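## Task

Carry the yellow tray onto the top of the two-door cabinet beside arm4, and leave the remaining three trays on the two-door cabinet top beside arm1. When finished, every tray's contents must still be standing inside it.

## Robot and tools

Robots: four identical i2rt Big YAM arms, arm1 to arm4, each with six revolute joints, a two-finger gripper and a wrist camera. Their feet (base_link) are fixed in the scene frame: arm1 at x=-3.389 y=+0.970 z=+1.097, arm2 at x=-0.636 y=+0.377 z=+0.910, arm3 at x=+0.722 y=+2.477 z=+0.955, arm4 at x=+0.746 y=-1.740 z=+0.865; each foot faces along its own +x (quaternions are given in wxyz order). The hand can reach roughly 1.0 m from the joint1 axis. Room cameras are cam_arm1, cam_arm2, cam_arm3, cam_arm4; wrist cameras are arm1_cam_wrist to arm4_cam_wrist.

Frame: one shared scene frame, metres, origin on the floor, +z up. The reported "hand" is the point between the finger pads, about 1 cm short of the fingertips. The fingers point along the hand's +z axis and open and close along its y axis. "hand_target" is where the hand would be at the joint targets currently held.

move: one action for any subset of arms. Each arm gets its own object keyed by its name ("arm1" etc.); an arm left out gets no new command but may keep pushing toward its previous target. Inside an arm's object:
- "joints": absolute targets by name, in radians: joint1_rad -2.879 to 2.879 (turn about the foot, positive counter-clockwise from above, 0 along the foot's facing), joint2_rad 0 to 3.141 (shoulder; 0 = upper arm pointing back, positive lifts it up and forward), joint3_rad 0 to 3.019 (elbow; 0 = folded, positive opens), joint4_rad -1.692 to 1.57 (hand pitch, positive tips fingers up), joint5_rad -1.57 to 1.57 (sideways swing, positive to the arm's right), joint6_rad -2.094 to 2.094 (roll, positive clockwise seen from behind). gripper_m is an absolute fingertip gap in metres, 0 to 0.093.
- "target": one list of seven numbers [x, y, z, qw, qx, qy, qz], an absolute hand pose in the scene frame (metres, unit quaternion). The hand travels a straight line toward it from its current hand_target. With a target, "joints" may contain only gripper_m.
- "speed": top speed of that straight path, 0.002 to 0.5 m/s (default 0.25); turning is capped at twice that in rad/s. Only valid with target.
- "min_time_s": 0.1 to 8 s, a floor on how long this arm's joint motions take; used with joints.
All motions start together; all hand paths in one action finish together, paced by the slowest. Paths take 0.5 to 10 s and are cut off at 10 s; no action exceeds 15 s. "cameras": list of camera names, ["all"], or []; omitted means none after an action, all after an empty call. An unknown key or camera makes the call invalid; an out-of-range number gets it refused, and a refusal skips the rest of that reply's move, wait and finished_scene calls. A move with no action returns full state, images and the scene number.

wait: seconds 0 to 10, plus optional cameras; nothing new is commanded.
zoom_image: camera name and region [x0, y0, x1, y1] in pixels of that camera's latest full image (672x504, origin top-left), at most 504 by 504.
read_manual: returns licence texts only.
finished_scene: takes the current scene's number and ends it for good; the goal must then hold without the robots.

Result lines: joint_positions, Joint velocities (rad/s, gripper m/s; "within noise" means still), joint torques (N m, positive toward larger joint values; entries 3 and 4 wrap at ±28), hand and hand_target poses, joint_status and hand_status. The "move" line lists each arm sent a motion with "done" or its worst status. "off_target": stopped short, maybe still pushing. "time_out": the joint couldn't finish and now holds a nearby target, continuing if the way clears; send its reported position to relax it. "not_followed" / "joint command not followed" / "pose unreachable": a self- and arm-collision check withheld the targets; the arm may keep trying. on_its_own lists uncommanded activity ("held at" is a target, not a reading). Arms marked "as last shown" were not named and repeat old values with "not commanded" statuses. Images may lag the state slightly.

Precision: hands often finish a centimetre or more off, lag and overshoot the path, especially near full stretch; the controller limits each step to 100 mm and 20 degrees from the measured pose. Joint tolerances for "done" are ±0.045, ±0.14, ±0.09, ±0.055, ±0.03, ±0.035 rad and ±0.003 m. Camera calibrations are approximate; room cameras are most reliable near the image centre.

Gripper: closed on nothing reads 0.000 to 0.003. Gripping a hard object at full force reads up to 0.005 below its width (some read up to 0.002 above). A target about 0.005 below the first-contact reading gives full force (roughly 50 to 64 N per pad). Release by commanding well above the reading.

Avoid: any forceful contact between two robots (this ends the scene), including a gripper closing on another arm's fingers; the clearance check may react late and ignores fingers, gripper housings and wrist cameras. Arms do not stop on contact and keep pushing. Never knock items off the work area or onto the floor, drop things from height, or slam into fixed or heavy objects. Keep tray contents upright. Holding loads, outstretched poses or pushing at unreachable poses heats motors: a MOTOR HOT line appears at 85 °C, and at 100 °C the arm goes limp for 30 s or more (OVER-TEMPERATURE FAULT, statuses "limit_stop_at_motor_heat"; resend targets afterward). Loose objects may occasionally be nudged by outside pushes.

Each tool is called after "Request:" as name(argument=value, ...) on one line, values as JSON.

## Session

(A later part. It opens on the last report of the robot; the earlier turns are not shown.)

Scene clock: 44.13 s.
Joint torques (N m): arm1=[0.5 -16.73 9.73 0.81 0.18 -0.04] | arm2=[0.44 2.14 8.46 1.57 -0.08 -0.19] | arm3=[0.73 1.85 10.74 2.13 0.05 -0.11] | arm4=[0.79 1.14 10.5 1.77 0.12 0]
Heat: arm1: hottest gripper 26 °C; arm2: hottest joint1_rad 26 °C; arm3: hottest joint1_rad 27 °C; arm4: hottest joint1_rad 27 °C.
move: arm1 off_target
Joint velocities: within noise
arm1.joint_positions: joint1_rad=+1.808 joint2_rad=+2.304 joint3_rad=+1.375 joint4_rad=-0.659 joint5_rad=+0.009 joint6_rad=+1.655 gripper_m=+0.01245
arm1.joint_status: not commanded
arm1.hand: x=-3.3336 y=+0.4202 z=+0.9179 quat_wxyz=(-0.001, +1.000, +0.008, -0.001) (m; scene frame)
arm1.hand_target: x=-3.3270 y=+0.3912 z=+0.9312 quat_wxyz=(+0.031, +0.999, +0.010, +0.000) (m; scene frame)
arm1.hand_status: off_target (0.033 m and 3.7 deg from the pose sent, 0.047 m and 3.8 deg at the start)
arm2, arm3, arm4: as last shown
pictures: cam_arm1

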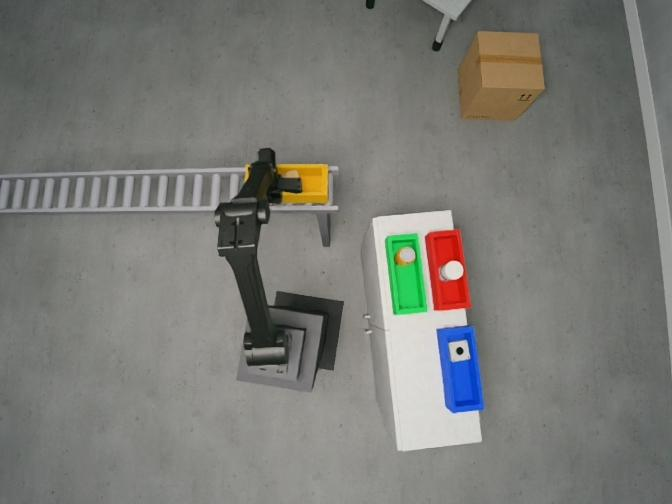

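Request:
move(arm1={"target":[-3.327,0.390,0.905,0.031,0.999,0.0105,0],"speed":0.06}, cameras=["cam_arm1"])

Request:
zoom_image(camera="cam_arm1", region=[220, 140, 360, 240])

Scene clock: 45.83 s.
Joint torques (N m): arm1=[0.5 -15.15 9.43 0.96 -0.2 -0.12] | arm2=[0.44 2.2 8.47 1.55 -0.08 -0.19] | arm3=[1.08 2.02 10.78 2.13 0.05 -0.12] | arm4=[0.79 1.14 10.5 1.77 0.12 0]
Heat: arm1: hottest gripper 26 °C; arm2: hottest joint1_rad 26 °C; arm3: hottest joint1_rad 27 °C; arm4: hottest joint1_rad 27 °C.
move: arm1 off_target
Joint velocities: within noise
arm1.joint_positions: joint1_rad=+1.808 joint2_rad=+2.334 joint3_rad=+1.390 joint4_rad=-0.621 joint5_rad=+0.019 joint6_rad=+1.662 gripper_m=+0.01245
arm1.joint_status: not commanded
arm1.hand: x=-3.3344 y=+0.4117 z=+0.9057 quat_wxyz=(+0.011, +1.000, +0.005, -0.005) (m; scene frame)
arm1.hand_target: x=-3.3270 y=+0.3908 z=+0.9058 quat_wxyz=(+0.031, +0.999, +0.011, +0.000) (m; scene frame)
arm1.hand_status: off_target (0.023 m and 2.4 deg from the pose sent, 0.033 m and 3.6 deg at the start)
arm2, arm3, arm4: as last shown
pictures: cam_arm1

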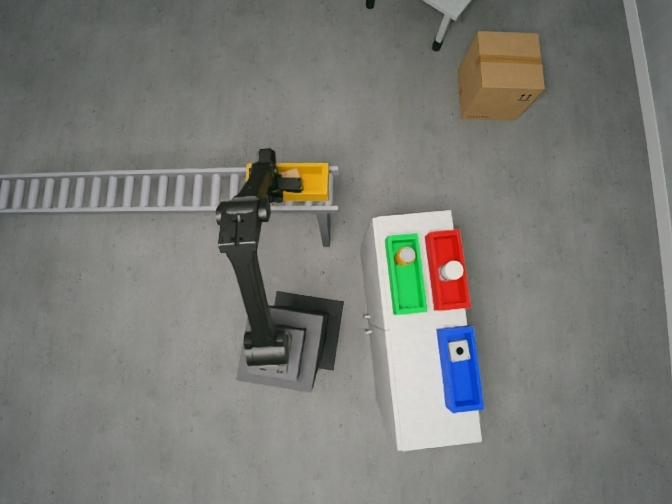

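Scaled by 3.600 from the camera's 672x504 image, which has a finer 960x720 frame.

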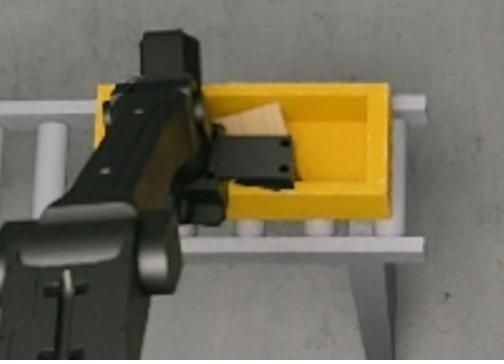

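Request:
move(arm1={"target":[-3.327,0.395,0.925,0.031,0.999,0.0105,0],"speed":0.08})

Request:
move(arm1={"target":[-3.327,0.403,0.922,0.031,0.999,0.0105,0],"speed":0.08})

Request:
move(arm1={"target":[-3.327,0.403,0.895,0.028,0.999,0.0105,0],"speed":0.06}, cameras=["cam_arm1"])

Request:
zoom_image(camera="cam_arm1", region=[220, 140, 360, 240])

Scene clock: 47.33 s.
Joint torques (N m): arm1=[0.56 -18.43 7.16 0.02 -0.19 -0.11] | arm2=[0.44 2.2 8.49 1.55 -0.08 -0.19] | arm3=[0.85 1.85 10.74 2.14 0.04 -0.11] | arm4=[0.79 1.14 10.5 1.77 0.12 0]
Heat: arm1: hottest gripper 26 °C; arm2: hottest joint1_rad 26 °C; arm3: hottest joint1_rad 27 °C; arm4: hottest joint1_rad 27 °C.
move: arm1 off_target
Joint velocities: within noise
arm1.joint_positions: joint1_rad=+1.808 joint2_rad=+2.333 joint3_rad=+1.390 joint4_rad=-0.622 joint5_rad=+0.019 joint6_rad=+1.662 gripper_m=+0.01245
arm1.joint_status: not commanded
arm1.hand: x=-3.3344 y=+0.4116 z=+0.9063 quat_wxyz=(+0.011, +1.000, +0.005, -0.005) (m; scene frame)
arm1.hand_target: x=-3.3270 y=+0.3955 z=+0.9250 quat_wxyz=(+0.031, +0.999, +0.011, +0.000) (m; scene frame)
arm1.hand_status: off_target (0.026 m and 2.4 deg from the pose sent, 0.027 m and 2.4 deg at the start)
arm2.joint_positions: joint1_rad=+0.492 joint2_rad=+0.620 joint3_rad=+1.451 joint4_rad=-1.443 joint5_rad=+0.003 joint6_rad=+0.009 gripper_m=+0.09396
arm2.joint_status: not commanded
arm2.hand: x=-0.8208 y=+0.2802 z=+1.4570 quat_wxyz=(+0.112, +0.860, +0.209, -0.451) (m; scene frame)
arm2.hand_target: x=-0.8159 y=+0.2803 z=+1.4666 quat_wxyz=(+0.115, +0.855, +0.216, -0.458) (m; scene frame)
arm2.hand_status: not commanded
arm3.joint_positions: joint1_rad=-0.869 joint2_rad=+0.639 joint3_rad=+1.368 joint4_rad=-1.495 joint5_rad=-0.125 joint6_rad=+0.677 gripper_m=+0.09396
arm3.joint_status: not commanded
arm3.hand: x=+0.9311 y=+2.4316 z=+1.4532 quat_wxyz=(-0.381, -0.410, -0.818, -0.131) (m; scene frame)
arm3.hand_target: x=+0.9299 y=+2.4320 z=+1.4659 quat_wxyz=(-0.395, -0.406, -0.813, -0.133) (m; scene frame)
arm3.hand_status: not commanded
arm4.joint_positions: joint1_rad=+1.184 joint2_rad=+0.648 joint3_rad=+1.318 joint4_rad=-1.473 joint5_rad=-0.003 joint6_rad=+0.010 gripper_m=+0.09396
arm4.joint_status: not commanded
arm4.hand: x=+0.9287 y=-1.6014 z=+1.3385 quat_wxyz=(-0.356, +0.291, -0.879, -0.123) (m; scene frame)
arm4.hand_target: x=+0.9260 y=-1.5992 z=+1.3481 quat_wxyz=(-0.366, +0.301, -0.871, -0.127) (m; scene frame)
arm4.hand_status: not commanded
pictures: none

Scene clock: 48.30 s.
Joint torques (N m): arm1=[0.67 -18.43 5.46 0.65 -0.11 -0.09] | arm2=[0.38 2.2 8.49 1.55 -0.08 -0.19] | arm3=[0.79 2.02 10.73 2.19 0.05 -0.12] | arm4=[0.79 1.14 10.5 1.77 0.12 0]
Heat: arm1: hottest gripper 26 °C; arm2: hottest joint1_rad 26 °C; arm3: hottest joint1_rad 27 °C; arm4: hottest joint1_rad 27 °C.
move: arm1 off_target
Joint velocities: within noise
arm1.joint_positions: joint1_rad=+1.808 joint2_rad=+2.327 joint3_rad=+1.381 joint4_rad=-0.615 joint5_rad=+0.017 joint6_rad=+1.661 gripper_m=+0.01245
arm1.joint_status: not commanded
arm1.hand: x=-3.3341 y=+0.4127 z=+0.9074 quat_wxyz=(+0.013, +1.000, +0.005, -0.004) (m; scene frame)
arm1.hand_target: x=-3.3270 y=+0.4032 z=+0.9218 quat_wxyz=(+0.031, +0.999, +0.011, +0.000) (m; scene frame)
arm1.hand_status: off_target (0.019 m and 2.1 deg from the pose sent, 0.019 m and 2.4 deg at the start)
arm2, arm3, arm4: as last shown
pictures: none

Scene clock: 49.37 s.
Joint torques (N m): arm1=[0.67 -15.27 6.98 1.21 -0.12 -0.09] | arm2=[0.44 2.2 8.49 1.55 -0.08 -0.19] | arm3=[0.97 1.85 10.74 2.1 0.05 -0.13] | arm4=[0.79 1.14 10.5 1.77 0.12 0]
Heat: arm1: hottest gripper 26 °C; arm2: hottest joint1_rad 26 °C; arm3: hottest joint1_rad 27 °C; arm4: hottest joint1_rad 27 °C.
move: arm1 off_target
Joint velocities: within noise
arm1.joint_positions: joint1_rad=+1.808 joint2_rad=+2.341 joint3_rad=+1.381 joint4_rad=-0.593 joint5_rad=+0.017 joint6_rad=+1.661 gripper_m=+0.01245
arm1.joint_status: not commanded
arm1.hand: x=-3.3340 y=+0.4117 z=+0.9002 quat_wxyz=(+0.018, +1.000, +0.005, -0.003) (m; scene frame)
arm1.hand_target: x=-3.3270 y=+0.4032 z=+0.8953 quat_wxyz=(+0.028, +1.000, +0.011, +0.000) (m; scene frame)
arm1.hand_status: off_target (0.012 m and 1.4 deg from the pose sent, 0.017 m and 1.8 deg at the start)
arm2, arm3, arm4: as last shown
pictures: cam_arm1

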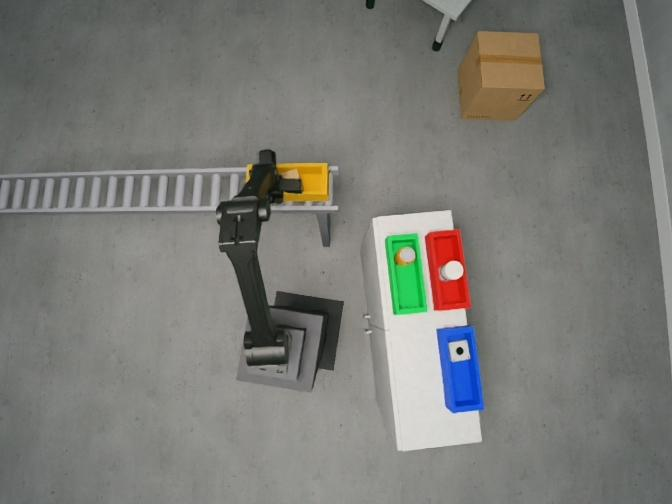

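Scaled by 3.600 from the camera's 672x504 image, which has a finer 960x720 frame.

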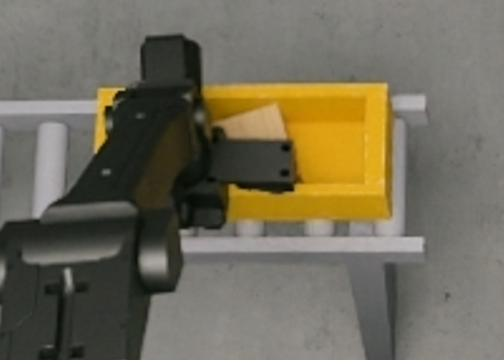

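Request:
move(arm1={"target":[-3.327,0.403,0.955,0.031,0.999,0.0105,0],"speed":0.08})

Request:
move(arm1={"target":[-3.327,0.412,0.925,0.033,0.999,0.0105,0],"speed":0.08}, cameras=["cam_arm1"])

Request:
zoom_image(camera="cam_arm1", region=[220, 140, 360, 240])

Scene clock: 51.37 s.
Joint torques (N m): arm1=[0.73 -18.55 6.57 -0.02 0.2 -0.08] | arm2=[0.44 2.14 8.47 1.57 -0.08 -0.19] | arm3=[0.79 2.02 10.77 2.14 0.05 -0.11] | arm4=[0.79 1.14 10.48 1.77 0.12 0.01]
Heat: arm1: hottest gripper 26 °C; arm2: hottest joint1_rad 26 °C; arm3: hottest joint1_rad 27 °C; arm4: hottest joint1_rad 27 °C.
move: arm1 off_target
Joint velocities: within noise
arm1.joint_positions: joint1_rad=+1.808 joint2_rad=+2.265 joint3_rad=+1.362 joint4_rad=-0.657 joint5_rad=+0.009 joint6_rad=+1.661 gripper_m=+0.01245
arm1.joint_status: not commanded
arm1.hand: x=-3.3332 y=+0.4146 z=+0.9360 quat_wxyz=(+0.013, +1.000, +0.005, +0.000) (m; scene frame)
arm1.hand_target: x=-3.3270 y=+0.4032 z=+0.9549 quat_wxyz=(+0.031, +0.999, +0.010, +0.000) (m; scene frame)
arm1.hand_status: off_target (0.023 m and 2.1 deg from the pose sent, 0.056 m and 1.7 deg at the start)
arm2, arm3, arm4: as last shown
pictures: none

Scene clock: 52.50 s.
Joint torques (N m): arm1=[0.79 -16.21 6.13 0.95 0.22 -0.06] | arm2=[0.38 2.2 8.47 1.57 -0.08 -0.2] | arm3=[0.91 1.79 10.76 2.15 0.05 -0.12] | arm4=[0.79 1.14 10.48 1.77 0.12 0]
Heat: arm1: hottest gripper 26 °C; arm2: hottest joint1_rad 26 °C; arm3: hottest joint1_rad 27 °C; arm4: hottest joint1_rad 27 °C.
move: arm1 off_target
Joint velocities: within noise
arm1.joint_positions: joint1_rad=+1.808 joint2_rad=+2.280 joint3_rad=+1.336 joint4_rad=-0.603 joint5_rad=+0.009 joint6_rad=+1.661 gripper_m=+0.01245
arm1.joint_status: not commanded
arm1.hand: x=-3.3337 y=+0.4202 z=+0.9220 quat_wxyz=(+0.020, +1.000, +0.005, +0.001) (m; scene frame)
arm1.hand_target: x=-3.3270 y=+0.4121 z=+0.9253 quat_wxyz=(+0.033, +0.999, +0.011, +0.000) (m; scene frame)
arm1.hand_status: off_target (0.011 m and 1.6 deg from the pose sent, 0.013 m and 2.3 deg at the start)
arm2, arm3, arm4: as last shown
pictures: cam_arm1

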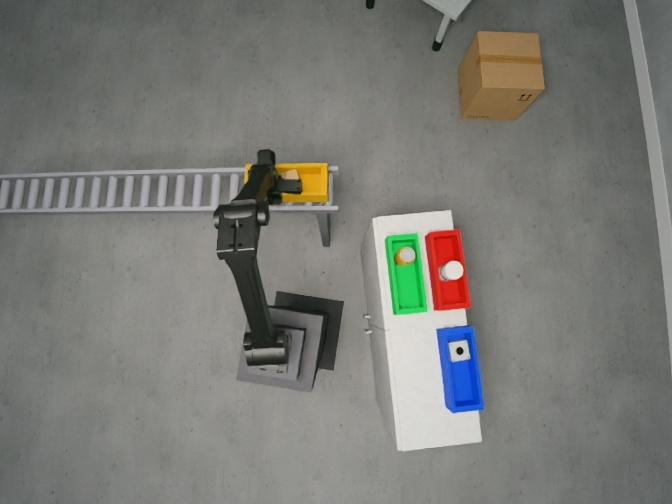

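Scaled by 3.600 from the camera's 672x504 image, which has a finer 960x720 frame.

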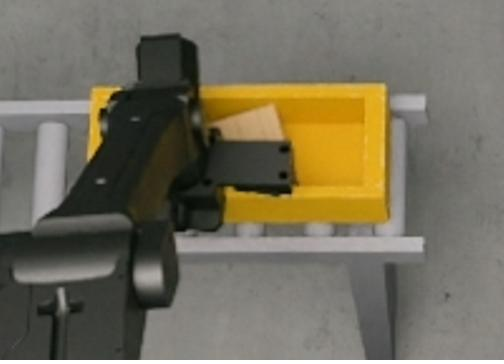

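Request:
move(arm1={"target":[-3.327,0.42,0.95,0.030,0.999,0.0105,0],"speed":0.08})

Request:
move(arm1={"target":[-3.327,0.418,0.905,0.026,0.999,0.0105,0],"speed":0.06}, cameras=["cam_arm1"])

Request:
zoom_image(camera="cam_arm1", region=[220, 140, 360, 240])

Scene clock: 54.37 s.
Joint torques (N m): arm1=[0.97 -18.32 6.2 0.01 0.2 -0.04] | arm2=[0.38 2.2 8.47 1.55 -0.08 -0.19] | arm3=[0.73 1.96 10.77 2.17 0.06 -0.12] | arm4=[0.79 1.14 10.48 1.78 0.12 0]
Heat: arm1: hottest gripper 26 °C; arm2: hottest joint1_rad 26 °C; arm3: hottest joint1_rad 27 °C; arm4: hottest joint1_rad 27 °C.
move: arm1 off_target
Joint velocities: within noise
arm1.joint_positions: joint1_rad=+1.808 joint2_rad=+2.250 joint3_rad=+1.306 joint4_rad=-0.618 joint5_rad=+0.009 joint6_rad=+1.661 gripper_m=+0.01245
arm1.joint_status: not commanded
arm1.hand: x=-3.3348 y=+0.4316 z=+0.9306 quat_wxyz=(+0.012, +1.000, +0.005, +0.000) (m; scene frame)
arm1.hand_target: x=-3.3270 y=+0.4203 z=+0.9497 quat_wxyz=(+0.030, +0.999, +0.011, +0.000) (m; scene frame)
arm1.hand_status: off_target (0.024 m and 2.1 deg from the pose sent, 0.029 m and 1.3 deg at the start)
arm2, arm3, arm4: as last shown
pictures: none

Scene clock: 55.63 s.
Joint torques (N m): arm1=[0.91 -15.15 8.28 0.57 0.1 -0.05] | arm2=[0.44 2.2 8.47 1.55 -0.08 -0.2] | arm3=[0.85 1.85 10.77 2.13 0.05 -0.12] | arm4=[0.85 1.14 10.5 1.77 0.12 0]
Heat: arm1: hottest gripper 26 °C; arm2: hottest joint1_rad 26 °C; arm3: hottest joint1_rad 27 °C; arm4: hottest joint1_rad 27 °C.
move: arm1 off_target
Joint velocities: within noise
arm1.joint_positions: joint1_rad=+1.808 joint2_rad=+2.305 joint3_rad=+1.306 joint4_rad=-0.570 joint5_rad=+0.010 joint6_rad=+1.661 gripper_m=+0.01245
arm1.joint_status: not commanded
arm1.hand: x=-3.3355 y=+0.4368 z=+0.9023 quat_wxyz=(+0.009, +1.000, +0.005, -0.001) (m; scene frame)
arm1.hand_target: x=-3.3270 y=+0.4186 z=+0.9056 quat_wxyz=(+0.026, +1.000, +0.011, +0.000) (m; scene frame)
arm1.hand_status: off_target (0.021 m and 2.1 deg from the pose sent, 0.030 m and 1.7 deg at the start)
arm2, arm3, arm4: as last shown
pictures: cam_arm1

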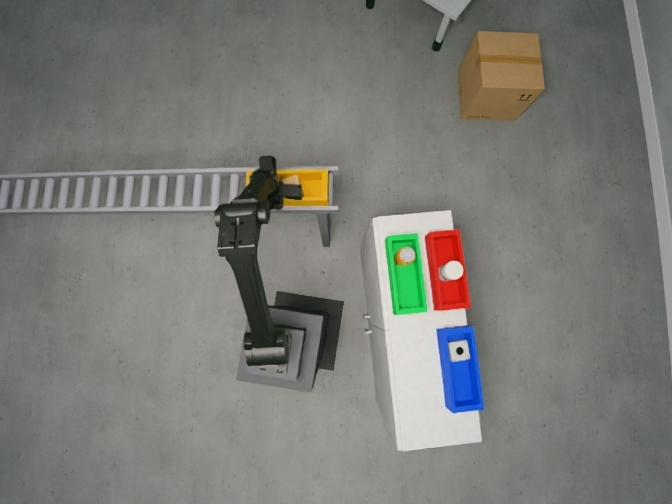

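Scaled by 3.600 from the camera's 672x504 image, which has a finer 960x720 frame.

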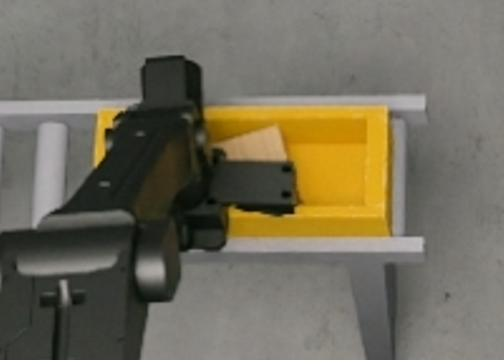

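Request:
move(arm1={"target":[-3.327,0.412,0.875,0.026,1,0.0105,0],"speed":0.06}, cameras=["cam_arm1"])

Request:
zoom_image(camera="cam_arm1", region=[220, 140, 360, 240])

Scene clock: 57.03 s.
Joint torques (N m): arm1=[0.73 -11.93 8.66 1.84 -0.09 -0.15] | arm2=[0.44 2.2 8.49 1.57 -0.08 -0.19] | arm3=[0.79 1.96 10.76 2.15 0.07 -0.12] | arm4=[0.79 1.2 10.5 1.77 0.12 0]
Heat: arm1: hottest gripper 26 °C; arm2: hottest joint1_rad 26 °C; arm3: hottest joint1_rad 27 °C; arm4: hottest joint1_rad 27 °C.
move: arm1 off_target
Joint velocities: within noise
arm1.joint_positions: joint1_rad=+1.809 joint2_rad=+2.328 joint3_rad=+1.338 joint4_rad=-0.562 joint5_rad=+0.015 joint6_rad=+1.668 gripper_m=+0.01245
arm1.joint_status: not commanded
arm1.hand: x=-3.3346 y=+0.4237 z=+0.8976 quat_wxyz=(+0.018, +1.000, +0.002, -0.003) (m; scene frame)
arm1.hand_target: x=-3.3272 y=+0.4136 z=+0.8761 quat_wxyz=(+0.026, +1.000, +0.011, +0.000) (m; scene frame)
arm1.hand_status: off_target (0.027 m and 1.3 deg from the pose sent, 0.038 m and 2.1 deg at the start)
arm2, arm3, arm4: as last shown
pictures: cam_arm1

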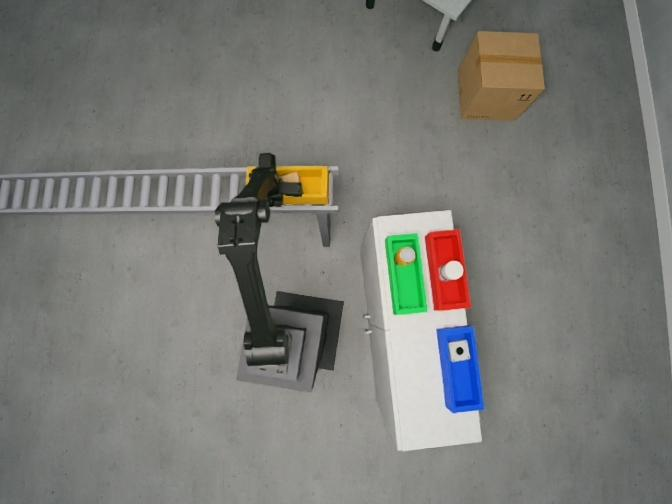

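Scaled by 3.600 from the camera's 672x504 image, which has a finer 960x720 frame.

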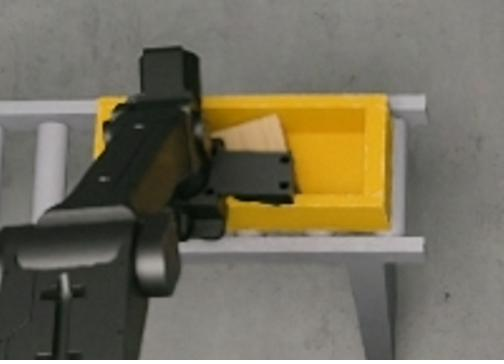

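Request:
move(arm1={"target":[-3.327,0.428,0.89,0.012,1,0.0105,0],"speed":0.06}, cameras=["cam_arm1","arm1_cam_wrist"])

Request:
zoom_image(camera="cam_arm1", region=[220, 140, 360, 240])

Scene clock: 58.50 s.
Joint torques (N m): arm1=[0.91 -14.97 5.42 0.42 -0.2 -0.12] | arm2=[0.44 2.2 8.49 1.57 -0.08 -0.19] | arm3=[0.85 1.9 10.76 2.13 0.06 -0.11] | arm4=[0.79 1.14 10.5 1.77 0.12 0.01]
Heat: arm1: hottest gripper 26 °C; arm2: hottest joint1_rad 26 °C; arm3: hottest joint1_rad 27 °C; arm4: hottest joint1_rad 27 °C.
move: arm1 off_target
Joint velocities: within noise
arm1.joint_positions: joint1_rad=+1.809 joint2_rad=+2.327 joint3_rad=+1.338 joint4_rad=-0.565 joint5_rad=+0.015 joint6_rad=+1.669 gripper_m=+0.01245
arm1.joint_status: not commanded
arm1.hand: x=-3.3346 y=+0.4242 z=+0.8978 quat_wxyz=(+0.017, +1.000, +0.002, -0.003) (m; scene frame)
arm1.hand_target: x=-3.3272 y=+0.4282 z=+0.8902 quat_wxyz=(+0.012, +1.000, +0.010, +0.000) (m; scene frame)
arm1.hand_status: off_target (0.012 m and 1.2 deg from the pose sent, 0.012 m and 1.2 deg at the start)
arm2.joint_positions: joint1_rad=+0.492 joint2_rad=+0.620 joint3_rad=+1.451 joint4_rad=-1.443 joint5_rad=+0.003 joint6_rad=+0.009 gripper_m=+0.09396
arm2.joint_status: not commanded
arm2.hand: x=-0.8208 y=+0.2802 z=+1.4570 quat_wxyz=(+0.112, +0.860, +0.209, -0.451) (m; scene frame)
arm2.hand_target: x=-0.8159 y=+0.2803 z=+1.4666 quat_wxyz=(+0.115, +0.855, +0.216, -0.458) (m; scene frame)
arm2.hand_status: not commanded
arm3.joint_positions: joint1_rad=-0.869 joint2_rad=+0.639 joint3_rad=+1.368 joint4_rad=-1.495 joint5_rad=-0.125 joint6_rad=+0.677 gripper_m=+0.09396
arm3.joint_status: not commanded
arm3.hand: x=+0.9311 y=+2.4316 z=+1.4532 quat_wxyz=(-0.381, -0.410, -0.818, -0.131) (m; scene frame)
arm3.hand_target: x=+0.9299 y=+2.4320 z=+1.4659 quat_wxyz=(-0.395, -0.406, -0.813, -0.133) (m; scene frame)
arm3.hand_status: not commanded
arm4.joint_positions: joint1_rad=+1.184 joint2_rad=+0.648 joint3_rad=+1.318 joint4_rad=-1.473 joint5_rad=-0.003 joint6_rad=+0.010 gripper_m=+0.09396
arm4.joint_status: not commanded
arm4.hand: x=+0.9287 y=-1.6014 z=+1.3385 quat_wxyz=(-0.356, +0.291, -0.879, -0.123) (m; scene frame)
arm4.hand_target: x=+0.9260 y=-1.5992 z=+1.3481 quat_wxyz=(-0.366, +0.301, -0.871, -0.127) (m; scene frame)
arm4.hand_status: not commanded
pictures: arm1_cam_wrist, cam_arm1
camera_calibration:
arm1_cam_wrist: T_world_to_cam=[[-0.00816611, 0.999415, -0.033218, -0.421123], [0.817624, 0.025798, 0.575174, 2.20388], [0.575694, -0.0224629, -0.817356, 2.79013], [0, 0, 0, 1]] pos_world=[-3.41165, 0.426695, 0.998922]

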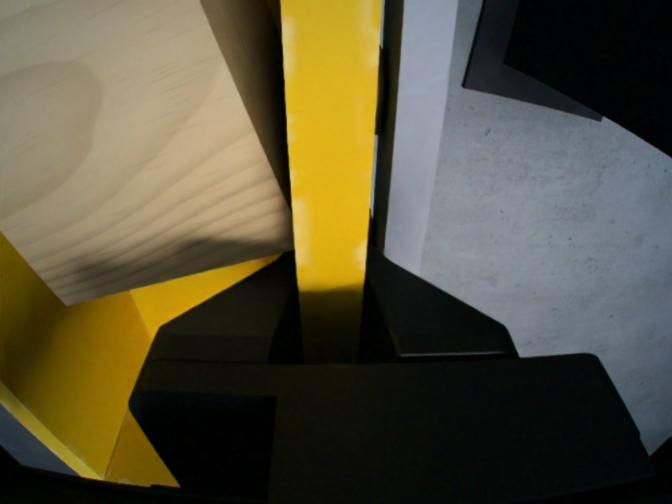

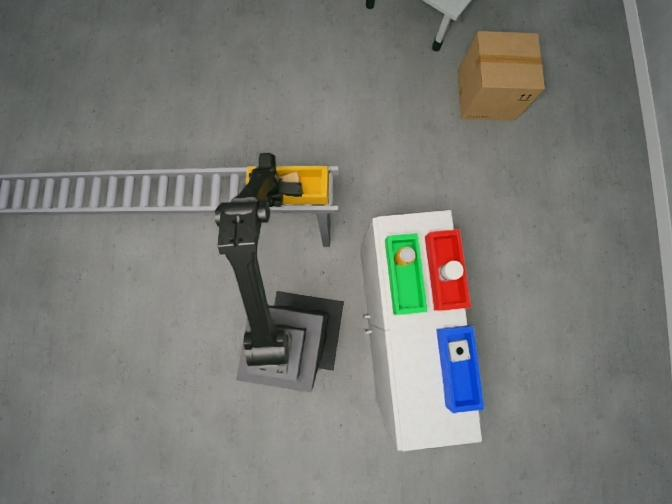

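Scaled by 3.600 from the camera's 672x504 image, which has a finer 960x720 frame.

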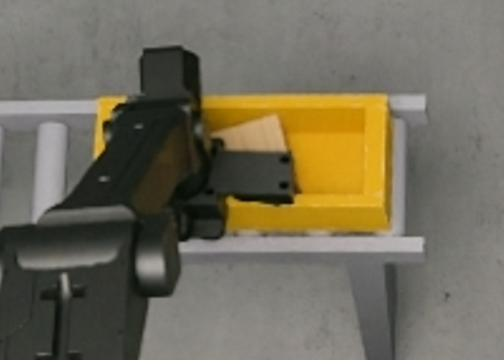

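Request:
move(arm1={"target":[-3.327,0.42,0.95,0.026,1,0.0105,0],"speed":0.08})

Request:
move(arm1={"target":[-3.327,0.413,0.90,0.022,1,0.0105,0],"speed":0.06})

Request:
move(arm1={"target":[-3.327,0.414,0.87,0.013,1,0.0105,0],"speed":0.06}, cameras=["cam_arm1","arm1_cam_wrist"])

Request:
zoom_image(camera="cam_arm1", region=[220, 140, 360, 240])

Scene clock: 61.33 s.
Joint torques (N m): arm1=[0.91 -18.02 6.26 0.06 0.22 -0.07] | arm2=[0.44 2.14 8.47 1.57 -0.08 -0.2] | arm3=[1.03 1.79 10.77 2.19 0.03 -0.12] | arm4=[0.79 1.14 10.5 1.78 0.12 0]
Heat: arm1: hottest gripper 26 °C; arm2: hottest joint1_rad 26 °C; arm3: hottest joint1_rad 27 °C; arm4: hottest joint1_rad 27 °C.
move: arm1 off_target
Joint velocities: within noise
arm1.joint_positions: joint1_rad=+1.809 joint2_rad=+2.250 joint3_rad=+1.313 joint4_rad=-0.631 joint5_rad=+0.007 joint6_rad=+1.664 gripper_m=+0.01245
arm1.joint_status: not commanded
arm1.hand: x=-3.3341 y=+0.4309 z=+0.9320 quat_wxyz=(+0.009, +1.000, +0.004, +0.000) (m; scene frame)
arm1.hand_target: x=-3.3270 y=+0.4201 z=+0.9499 quat_wxyz=(+0.026, +1.000, +0.010, +0.000) (m; scene frame)
arm1.hand_status: off_target (0.022 m and 2.0 deg from the pose sent, 0.053 m and 1.5 deg at the start)
arm2, arm3, arm4: as last shown
pictures: none

Scene clock: 62.73 s.
Joint torques (N m): arm1=[0.79 -14.68 8.66 0.79 -0.06 -0.11] | arm2=[0.38 2.14 8.47 1.57 -0.08 -0.19] | arm3=[0.91 1.79 10.78 2.17 0.05 -0.11] | arm4=[0.85 1.14 10.5 1.77 0.12 0.01]
Heat: arm1: hottest gripper 26 °C; arm2: hottest joint1_rad 26 °C; arm3: hottest joint1_rad 27 °C; arm4: hottest joint1_rad 27 °C.
move: arm1 off_target
Joint velocities: within noise
arm1.joint_positions: joint1_rad=+1.809 joint2_rad=+2.317 joint3_rad=+1.330 joint4_rad=-0.590 joint5_rad=+0.013 joint6_rad=+1.665 gripper_m=+0.01245
arm1.joint_status: not commanded
arm1.hand: x=-3.3351 y=+0.4321 z=+0.9012 quat_wxyz=(+0.005, +1.000, +0.004, -0.003) (m; scene frame)
arm1.hand_target: x=-3.3270 y=+0.4136 z=+0.9006 quat_wxyz=(+0.022, +1.000, +0.010, +0.000) (m; scene frame)
arm1.hand_status: off_target (0.021 m and 2.1 deg from the pose sent, 0.037 m and 1.6 deg at the start)
arm2, arm3, arm4: as last shown
pictures: none

Scene clock: 63.77 s.
Joint torques (N m): arm1=[0.62 -11.58 8.49 1.39 -0.14 -0.13] | arm2=[0.44 2.14 8.47 1.55 -0.08 -0.19] | arm3=[0.85 1.85 10.78 2.18 0.05 -0.11] | arm4=[0.85 1.14 10.5 1.78 0.12 0]
Heat: arm1: hottest gripper 26 °C; arm2: hottest joint1_rad 26 °C; arm3: hottest joint1_rad 27 °C; arm4: hottest joint1_rad 27 °C.
move: arm1 off_target
Joint velocities: within noise
arm1.joint_positions: joint1_rad=+1.810 joint2_rad=+2.337 joint3_rad=+1.360 joint4_rad=-0.581 joint5_rad=+0.014 joint6_rad=+1.667 gripper_m=+0.01245
arm1.joint_status: not commanded
arm1.hand: x=-3.3335 y=+0.4192 z=+0.8975 quat_wxyz=(+0.015, +1.000, +0.003, -0.003) (m; scene frame)
arm1.hand_target: x=-3.3272 y=+0.4158 z=+0.8713 quat_wxyz=(+0.013, +1.000, +0.011, +0.000) (m; scene frame)
arm1.hand_status: off_target (0.029 m and 0.9 deg from the pose sent, 0.037 m and 1.2 deg at the start)
arm2, arm3, arm4: as last shown
pictures: arm1_cam_wrist, cam_arm1
camera_calibration:
arm1_cam_wrist: T_world_to_cam=[[-0.0112973, 0.999506, -0.0293336, -0.430116], [0.817164, 0.0261354, 0.575812, 2.20096], [0.576294, -0.0174653, -0.817056, 2.78876], [0, 0, 0, 1]] pos_world=[-3.41055, 0.421087, 0.998618]

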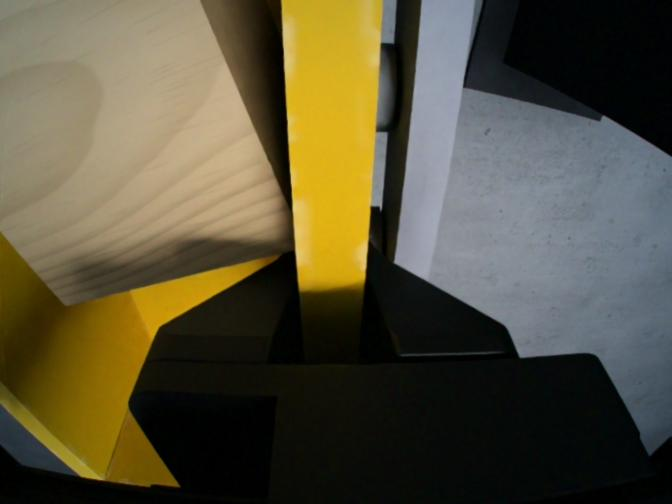

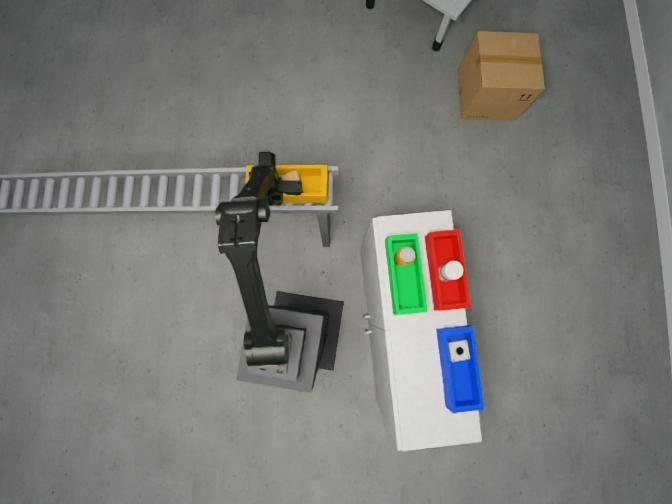

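Scaled by 3.600 from the camera's 672x504 image, which has a finer 960x720 frame.

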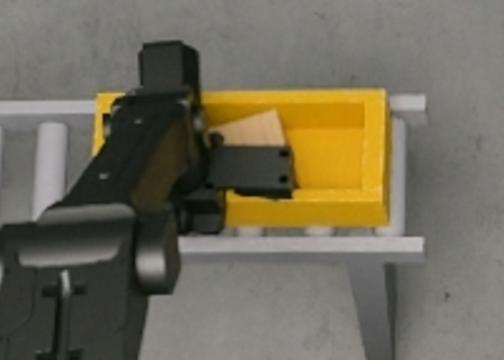

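Request:
move(arm1={"target":[-3.327,0.425,0.95,0.026,1,0.0105,0],"speed":0.08})

Request:
move(arm1={"target":[-3.327,0.425,0.90,0.022,1,0.0105,0],"speed":0.06})

Request:
move(arm1={"target":[-3.327,0.434,0.87,0.008,1,0.0105,0],"speed":0.06}, cameras=["cam_arm1","arm1_cam_wrist"])

Request:
zoom_image(camera="cam_arm1", region=[220, 140, 360, 240])

Scene clock: 66.10 s.
Joint torques (N m): arm1=[0.91 -17.9 6.08 -0.01 0.21 -0.05] | arm2=[0.44 2.14 8.47 1.57 -0.08 -0.2] | arm3=[0.73 1.85 10.76 2.11 0.05 -0.11] | arm4=[0.79 1.14 10.5 1.77 0.12 0.01]
Heat: arm1: hottest gripper 26 °C; arm2: hottest joint1_rad 26 °C; arm3: hottest joint1_rad 27 °C; arm4: hottest joint1_rad 27 °C.
move: arm1 off_target
Joint velocities: within noise
arm1.joint_positions: joint1_rad=+1.810 joint2_rad=+2.242 joint3_rad=+1.296 joint4_rad=-0.621 joint5_rad=+0.007 joint6_rad=+1.663 gripper_m=+0.01245
arm1.joint_status: not commanded
arm1.hand: x=-3.3342 y=+0.4356 z=+0.9322 quat_wxyz=(+0.010, +1.000, +0.005, +0.000) (m; scene frame)
arm1.hand_target: x=-3.3270 y=+0.4253 z=+0.9497 quat_wxyz=(+0.026, +1.000, +0.010, +0.000) (m; scene frame)
arm1.hand_status: off_target (0.022 m and 2.0 deg from the pose sent, 0.053 m and 1.5 deg at the start)
arm2, arm3, arm4: as last shown
pictures: none

Scene clock: 67.47 s.
Joint torques (N m): arm1=[0.85 -14.74 7.69 0.34 0.1 -0.06] | arm2=[0.44 2.14 8.47 1.57 -0.08 -0.19] | arm3=[0.91 1.96 10.8 2.13 0.04 -0.11] | arm4=[0.79 1.14 10.5 1.77 0.12 0.01]
Heat: arm1: hottest gripper 26 °C; arm2: hottest joint1_rad 26 °C; arm3: hottest joint1_rad 27 °C; arm4: hottest joint1_rad 27 °C.
move: arm1 off_target
Joint velocities: within noise
arm1.joint_positions: joint1_rad=+1.810 joint2_rad=+2.305 joint3_rad=+1.298 joint4_rad=-0.555 joint5_rad=+0.010 joint6_rad=+1.663 gripper_m=+0.01245
arm1.joint_status: not commanded
arm1.hand: x=-3.3346 y=+0.4375 z=+0.9007 quat_wxyz=(+0.013, +1.000, +0.005, -0.001) (m; scene frame)
arm1.hand_target: x=-3.3269 y=+0.4253 z=+0.9003 quat_wxyz=(+0.022, +1.000, +0.010, +0.000) (m; scene frame)
arm1.hand_status: off_target (0.015 m and 1.2 deg from the pose sent, 0.035 m and 1.5 deg at the start)
arm2, arm3, arm4: as last shown
pictures: none

Scene clock: 68.50 s.
Joint torques (N m): arm1=[0.73 -11.22 7.84 1.31 -0.14 -0.12] | arm2=[0.44 2.14 8.47 1.57 -0.08 -0.2] | arm3=[0.97 1.85 10.76 2.18 0.04 -0.12] | arm4=[0.85 1.14 10.5 1.77 0.12 0]
Heat: arm1: hottest gripper 26 °C; arm2: hottest joint1_rad 26 °C; arm3: hottest joint1_rad 27 °C; arm4: hottest joint1_rad 27 °C.
move: arm1 off_target
Joint velocities: within noise
arm1.joint_positions: joint1_rad=+1.811 joint2_rad=+2.314 joint3_rad=+1.302 joint4_rad=-0.552 joint5_rad=+0.013 joint6_rad=+1.668 gripper_m=+0.01245
arm1.joint_status: not commanded
arm1.hand: x=-3.3341 y=+0.4373 z=+0.8968 quat_wxyz=(+0.012, +1.000, +0.003, -0.002) (m; scene frame)
arm1.hand_target: x=-3.3274 y=+0.4356 z=+0.8713 quat_wxyz=(+0.008, +1.000, +0.010, +0.000) (m; scene frame)
arm1.hand_status: off_target (0.028 m and 1.0 deg from the pose sent, 0.032 m and 0.8 deg at the start)
arm2, arm3, arm4: as last shown
pictures: arm1_cam_wrist, cam_arm1
camera_calibration:
arm1_cam_wrist: T_world_to_cam=[[-0.0112813, 0.999676, -0.0228193, -0.45415], [0.816876, 0.0223752, 0.576379, 2.20164], [0.576703, -0.0121383, -0.816864, 2.78768], [0, 0, 0, 1]] pos_world=[-3.41125, 0.438578, 0.997813]

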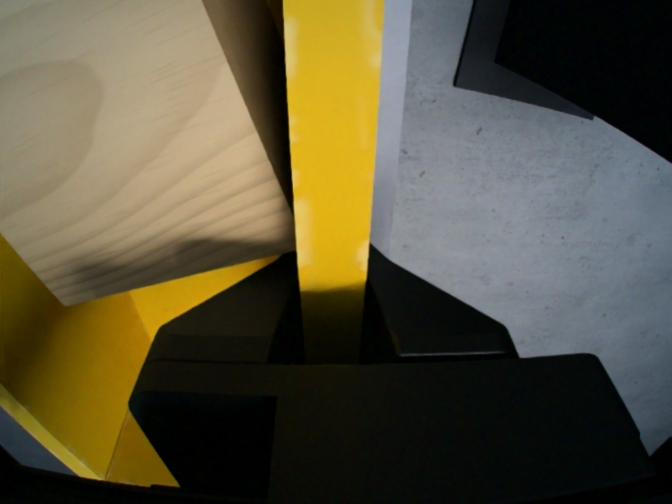

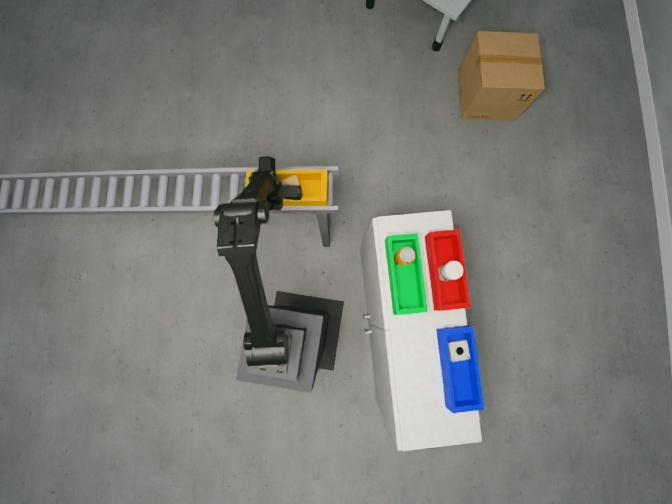

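Scaled by 3.600 from the camera's 672x504 image, which has a finer 960x720 frame.

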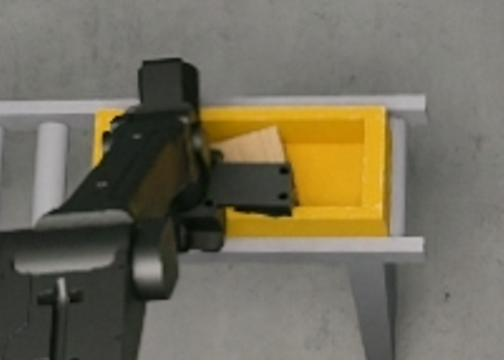

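Request:
move(arm1={"joints":{"gripper_m":0.030}}, cameras=["arm1_cam_wrist","cam_arm1"])

Request:
zoom_image(camera="cam_arm1", region=[200, 130, 360, 240])

Scene clock: 69.63 s.
Joint torques (N m): arm1=[0.62 -14.04 6.58 0.53 0.1 -0.11] | arm2=[0.44 2.2 8.47 1.55 -0.08 -0.19] | arm3=[0.91 1.96 10.76 2.14 0.05 -0.11] | arm4=[0.79 1.14 10.48 1.77 0.12 0]
Heat: arm1: hottest gripper 26 °C; arm2: hottest joint1_rad 26 °C; arm3: hottest joint1_rad 27 °C; arm4: hottest joint1_rad 27 °C.
move: arm1 done
Joint velocities: within noise
arm1.joint_positions: joint1_rad=+1.813 joint2_rad=+2.349 joint3_rad=+1.315 joint4_rad=-0.535 joint5_rad=+0.007 joint6_rad=+1.668 gripper_m=+0.02994
arm1.joint_status: all done
arm1.hand: x=-3.3322 y=+0.4379 z=+0.8815 quat_wxyz=(+0.009, +1.000, +0.004, +0.000) (m; scene frame)
arm1.hand_target: x=-3.3273 y=+0.4356 z=+0.8712 quat_wxyz=(+0.008, +1.000, +0.011, +0.000) (m; scene frame)
arm1.hand_status: not commanded
arm2, arm3, arm4: as last shown
pictures: arm1_cam_wrist, cam_arm1
camera_calibration:
arm1_cam_wrist: T_world_to_cam=[[-0.0128584, 0.999774, -0.0169528, -0.465465], [0.81368, 0.0203161, 0.580958, 2.19506], [0.581171, -0.00632398, -0.813757, 2.78367], [0, 0, 0, 1]] pos_world=[-3.40985, 0.438369, 0.982103]

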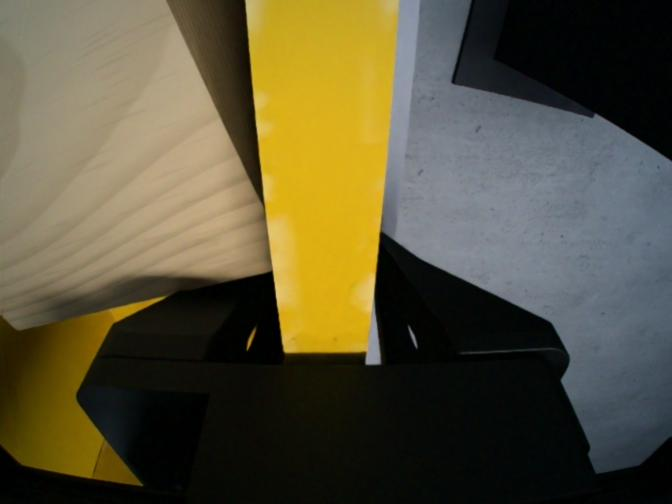

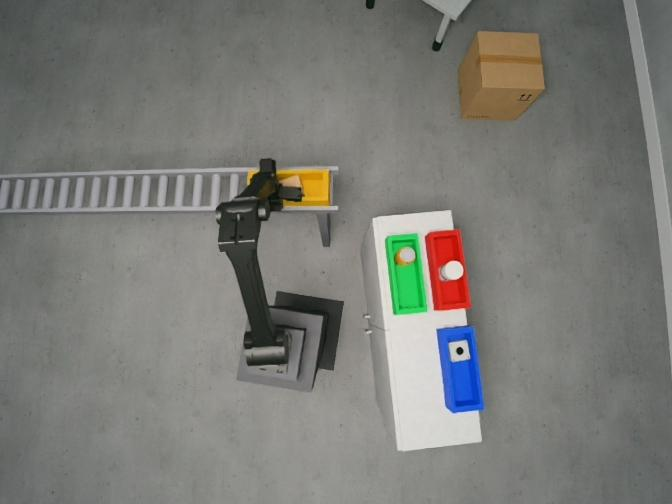

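Scaled by 3.150 from the camera's 672x504 image, which has a finer 960x720 frame.

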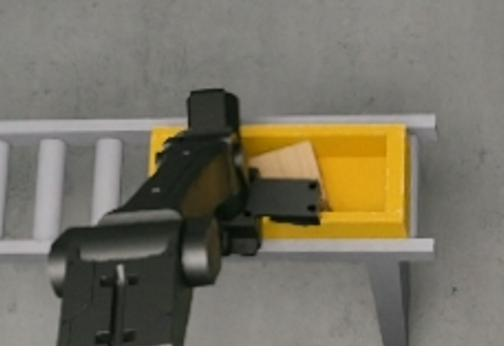

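Request:
move(arm1={"target":[-3.327,0.445,0.98,0.0,1,0.0105,0],"speed":0.15,"joints":{"gripper_m":0.05}}, cameras=["cam_arm1"])

Request:
zoom_image(camera="cam_arm1", region=[140, 120, 360, 240])

Scene clock: 71.50 s.
Joint torques (N m): arm1=[0.91 -15.03 5.81 -0.21 0.03 -0.08] | arm2=[0.44 2.14 8.47 1.57 -0.08 -0.19] | arm3=[0.91 1.79 10.77 2.13 0.05 -0.12] | arm4=[0.79 1.14 10.48 1.77 0.12 0]
Heat: arm1: hottest gripper 26 °C; arm2: hottest joint1_rad 26 °C; arm3: hottest joint1_rad 27 °C; arm4: hottest joint1_rad 27 °C.
move: arm1 done
Joint velocities: within noise
arm1.joint_positions: joint1_rad=+1.813 joint2_rad=+2.136 joint3_rad=+1.280 joint4_rad=-0.714 joint5_rad=+0.007 joint6_rad=+1.668 gripper_m=+0.04993
arm1.joint_status: all done
arm1.hand: x=-3.3329 y=+0.4386 z=+0.9828 quat_wxyz=(+0.008, +1.000, +0.004, +0.000) (m; scene frame)
arm1.hand_target: x=-3.3271 y=+0.4449 z=+0.9801 quat_wxyz=(+0.000, +1.000, +0.011, +0.000) (m; scene frame)
arm1.hand_status: done (0.009 m and 1.2 deg from the pose sent, 0.099 m and 1.2 deg at the start)
arm2.joint_positions: joint1_rad=+0.492 joint2_rad=+0.620 joint3_rad=+1.451 joint4_rad=-1.443 joint5_rad=+0.003 joint6_rad=+0.009 gripper_m=+0.09396
arm2.joint_status: not commanded
arm2.hand: x=-0.8208 y=+0.2802 z=+1.4570 quat_wxyz=(+0.112, +0.860, +0.209, -0.451) (m; scene frame)
arm2.hand_target: x=-0.8159 y=+0.2803 z=+1.4666 quat_wxyz=(+0.115, +0.855, +0.216, -0.458) (m; scene frame)
arm2.hand_status: not commanded
arm3.joint_positions: joint1_rad=-0.869 joint2_rad=+0.639 joint3_rad=+1.368 joint4_rad=-1.495 joint5_rad=-0.125 joint6_rad=+0.677 gripper_m=+0.09396
arm3.joint_status: not commanded
arm3.hand: x=+0.9311 y=+2.4316 z=+1.4532 quat_wxyz=(-0.381, -0.410, -0.818, -0.131) (m; scene frame)
arm3.hand_target: x=+0.9299 y=+2.4320 z=+1.4659 quat_wxyz=(-0.395, -0.406, -0.813, -0.133) (m; scene frame)
arm3.hand_status: not commanded
arm4.joint_positions: joint1_rad=+1.184 joint2_rad=+0.648 joint3_rad=+1.318 joint4_rad=-1.473 joint5_rad=-0.003 joint6_rad=+0.010 gripper_m=+0.09396
arm4.joint_status: not commanded
arm4.hand: x=+0.9287 y=-1.6014 z=+1.3385 quat_wxyz=(-0.356, +0.291, -0.879, -0.123) (m; scene frame)
arm4.hand_target: x=+0.9260 y=-1.5992 z=+1.3481 quat_wxyz=(-0.366, +0.301, -0.871, -0.127) (m; scene frame)
arm4.hand_status: not commanded
pictures: cam_arm1

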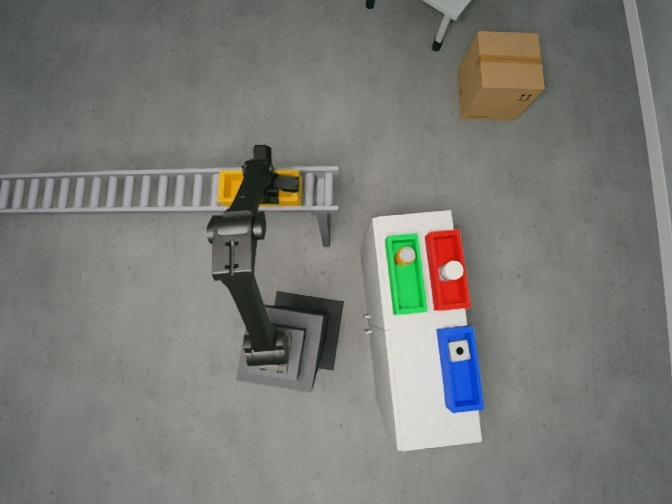

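Scaled by 2.291 from the camera's 672x504 image, which has a finer 960x720 frame.

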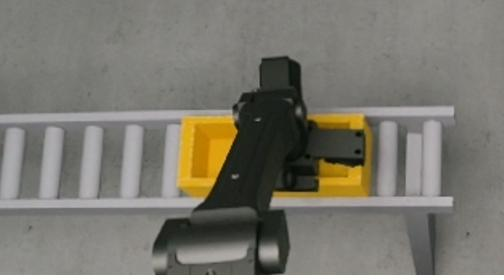

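Request:
move(arm1={"joints":{"joint2_rad":1.2},"min_time_s":2}, arm2={"joints":{"joint1_rad":0.0},"min_time_s":1.5}, cameras=["cam_arm1"])

Request:
move(arm2={"target":[-1.08,0.43,1.0,0,1,0,0],"speed":0.3}, cameras=["arm2_cam_wrist","cam_arm2","cam_arm1"])

Scene clock: 76.00 s.
Joint torques (N m): arm1=[0.79 -6.12 11.69 1.63 -0.01 -0.16] | arm2=[-0.91 2.2 8.49 1.57 -0.05 -0.19] | arm3=[0.97 1.9 10.78 2.14 0.05 -0.12] | arm4=[0.79 1.14 10.5 1.77 0.12 0]
Heat: arm1: hottest gripper 26 °C; arm2: hottest joint1_rad 26 °C; arm3: hottest joint1_rad 27 °C; arm4: hottest joint1_rad 27 °C.
move: arm1 done; arm2 done
Joint velocities: within noise
arm1.joint_positions: joint1_rad=+1.813 joint2_rad=+1.189 joint3_rad=+1.272 joint4_rad=-0.716 joint5_rad=+0.007 joint6_rad=+1.668 gripper_m=+0.04993
arm1.joint_status: all done
arm1.hand: x=-3.3378 y=+0.4546 z=+1.4974 quat_wxyz=(+0.457, +0.888, +0.001, +0.046) (m; scene frame)
arm1.hand_target: x=-3.3311 y=+0.4529 z=+1.4920 quat_wxyz=(+0.450, +0.892, +0.007, +0.048) (m; scene frame)
arm1.hand_status: not commanded
arm2.joint_positions: joint1_rad=+0.007 joint2_rad=+0.620 joint3_rad=+1.451 joint4_rad=-1.443 joint5_rad=+0.003 joint6_rad=+0.009 gripper_m=+0.09396
arm2.joint_status: all done
arm2.hand: x=-0.8451 y=+0.3797 z=+1.4569 quat_wxyz=(+0.003, +0.886, -0.004, -0.464) (m; scene frame)
arm2.hand_target: x=-0.8408 y=+0.3809 z=+1.4665 quat_wxyz=(+0.000, +0.882, -0.003, -0.472) (m; scene frame)
arm2.hand_status: not commanded
arm3, arm4: as last shown
pictures: cam_arm1

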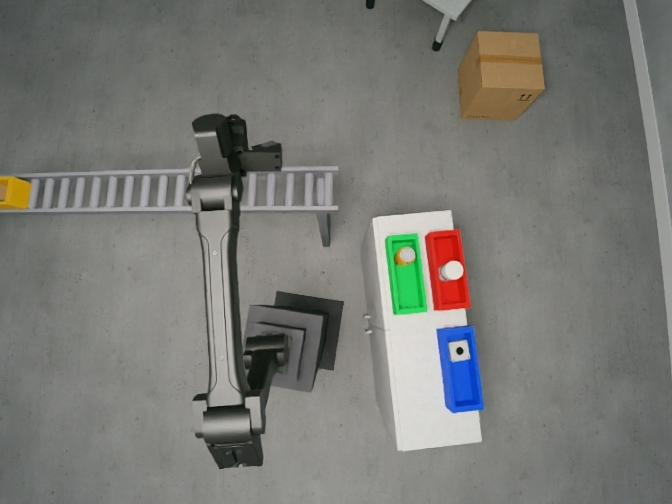

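Scene clock: 78.70 s.
Joint torques (N m): arm1=[0.79 -6.01 11.69 1.63 -0.01 -0.16] | arm2=[-0.91 -12.04 10.99 0.5 0.14 -0.19] | arm3=[0.85 1.85 10.8 2.17 0.04 -0.12] | arm4=[0.79 1.14 10.48 1.77 0.12 0.01]
Heat: arm1: hottest gripper 26 °C; arm2: hottest joint3_rad 27 °C; arm3: hottest joint1_rad 27 °C; arm4: hottest joint1_rad 27 °C.
move: arm2 off_target
Joint velocities: within noise
arm1, arm3, arm4: as last shown
arm1.joint_positions: joint1_rad=+1.813 joint2_rad=+1.189 joint3_rad=+1.272 joint4_rad=-0.716 joint5_rad=+0.007 joint6_rad=+1.669 gripper_m=+0.04993
arm1.hand_target: x=-3.3311 y=+0.4529 z=+1.4920 quat_wxyz=(+0.450, +0.892, +0.007, +0.049) (m; scene frame)
arm2.joint_positions: joint1_rad=-0.101 joint2_rad=+1.620 joint3_rad=+1.100 joint4_rad=-1.120 joint5_rad=+0.001 joint6_rad=-0.105 gripper_m=+0.09396
arm2.joint_status: not commanded
arm2.hand: x=-1.0552 y=+0.4231 z=+0.9812 quat_wxyz=(+0.005, +1.000, +0.000, +0.031) (m; scene frame)
arm2.hand_target: x=-1.0787 y=+0.4299 z=+1.0007 quat_wxyz=(+0.000, +1.000, +0.000, +0.000) (m; scene frame)
arm2.hand_status: off_target (0.032 m and 3.6 deg from the pose sent, 0.516 m and 55.3 deg at the start)
pictures: arm2_cam_wrist, cam_arm1, cam_arm2
camera_calibration:
arm2_cam_wrist: T_world_to_cam=[[-0.0344241, 0.999407, -0.000322505, -0.464169], [0.774032, 0.0268652, 0.632577, 0.188219], [0.63221, 0.0215262, -0.774498, 1.54235], [0, 0, 0, 1]] pos_world=[-1.13676, 0.425636, 1.07534]

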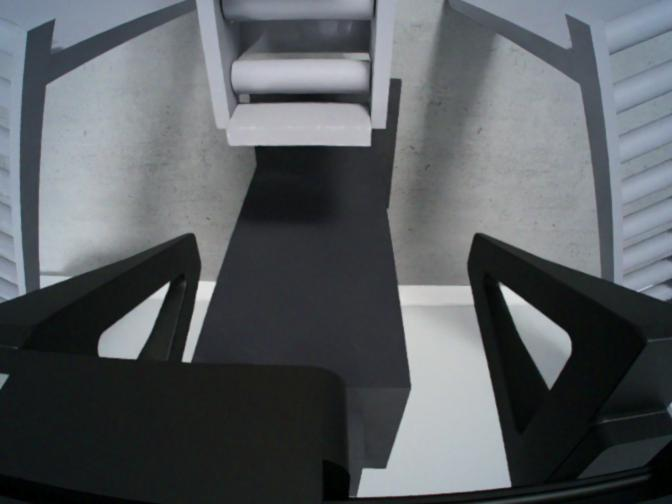

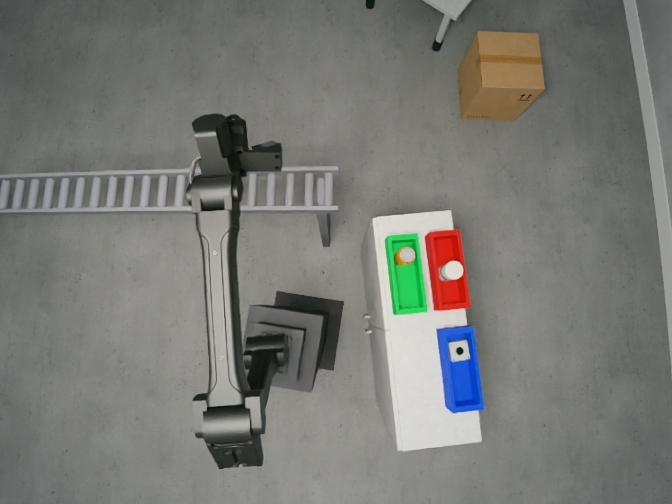

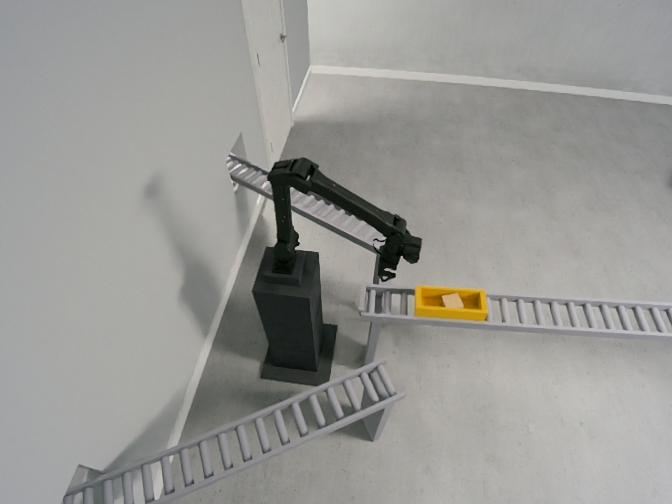

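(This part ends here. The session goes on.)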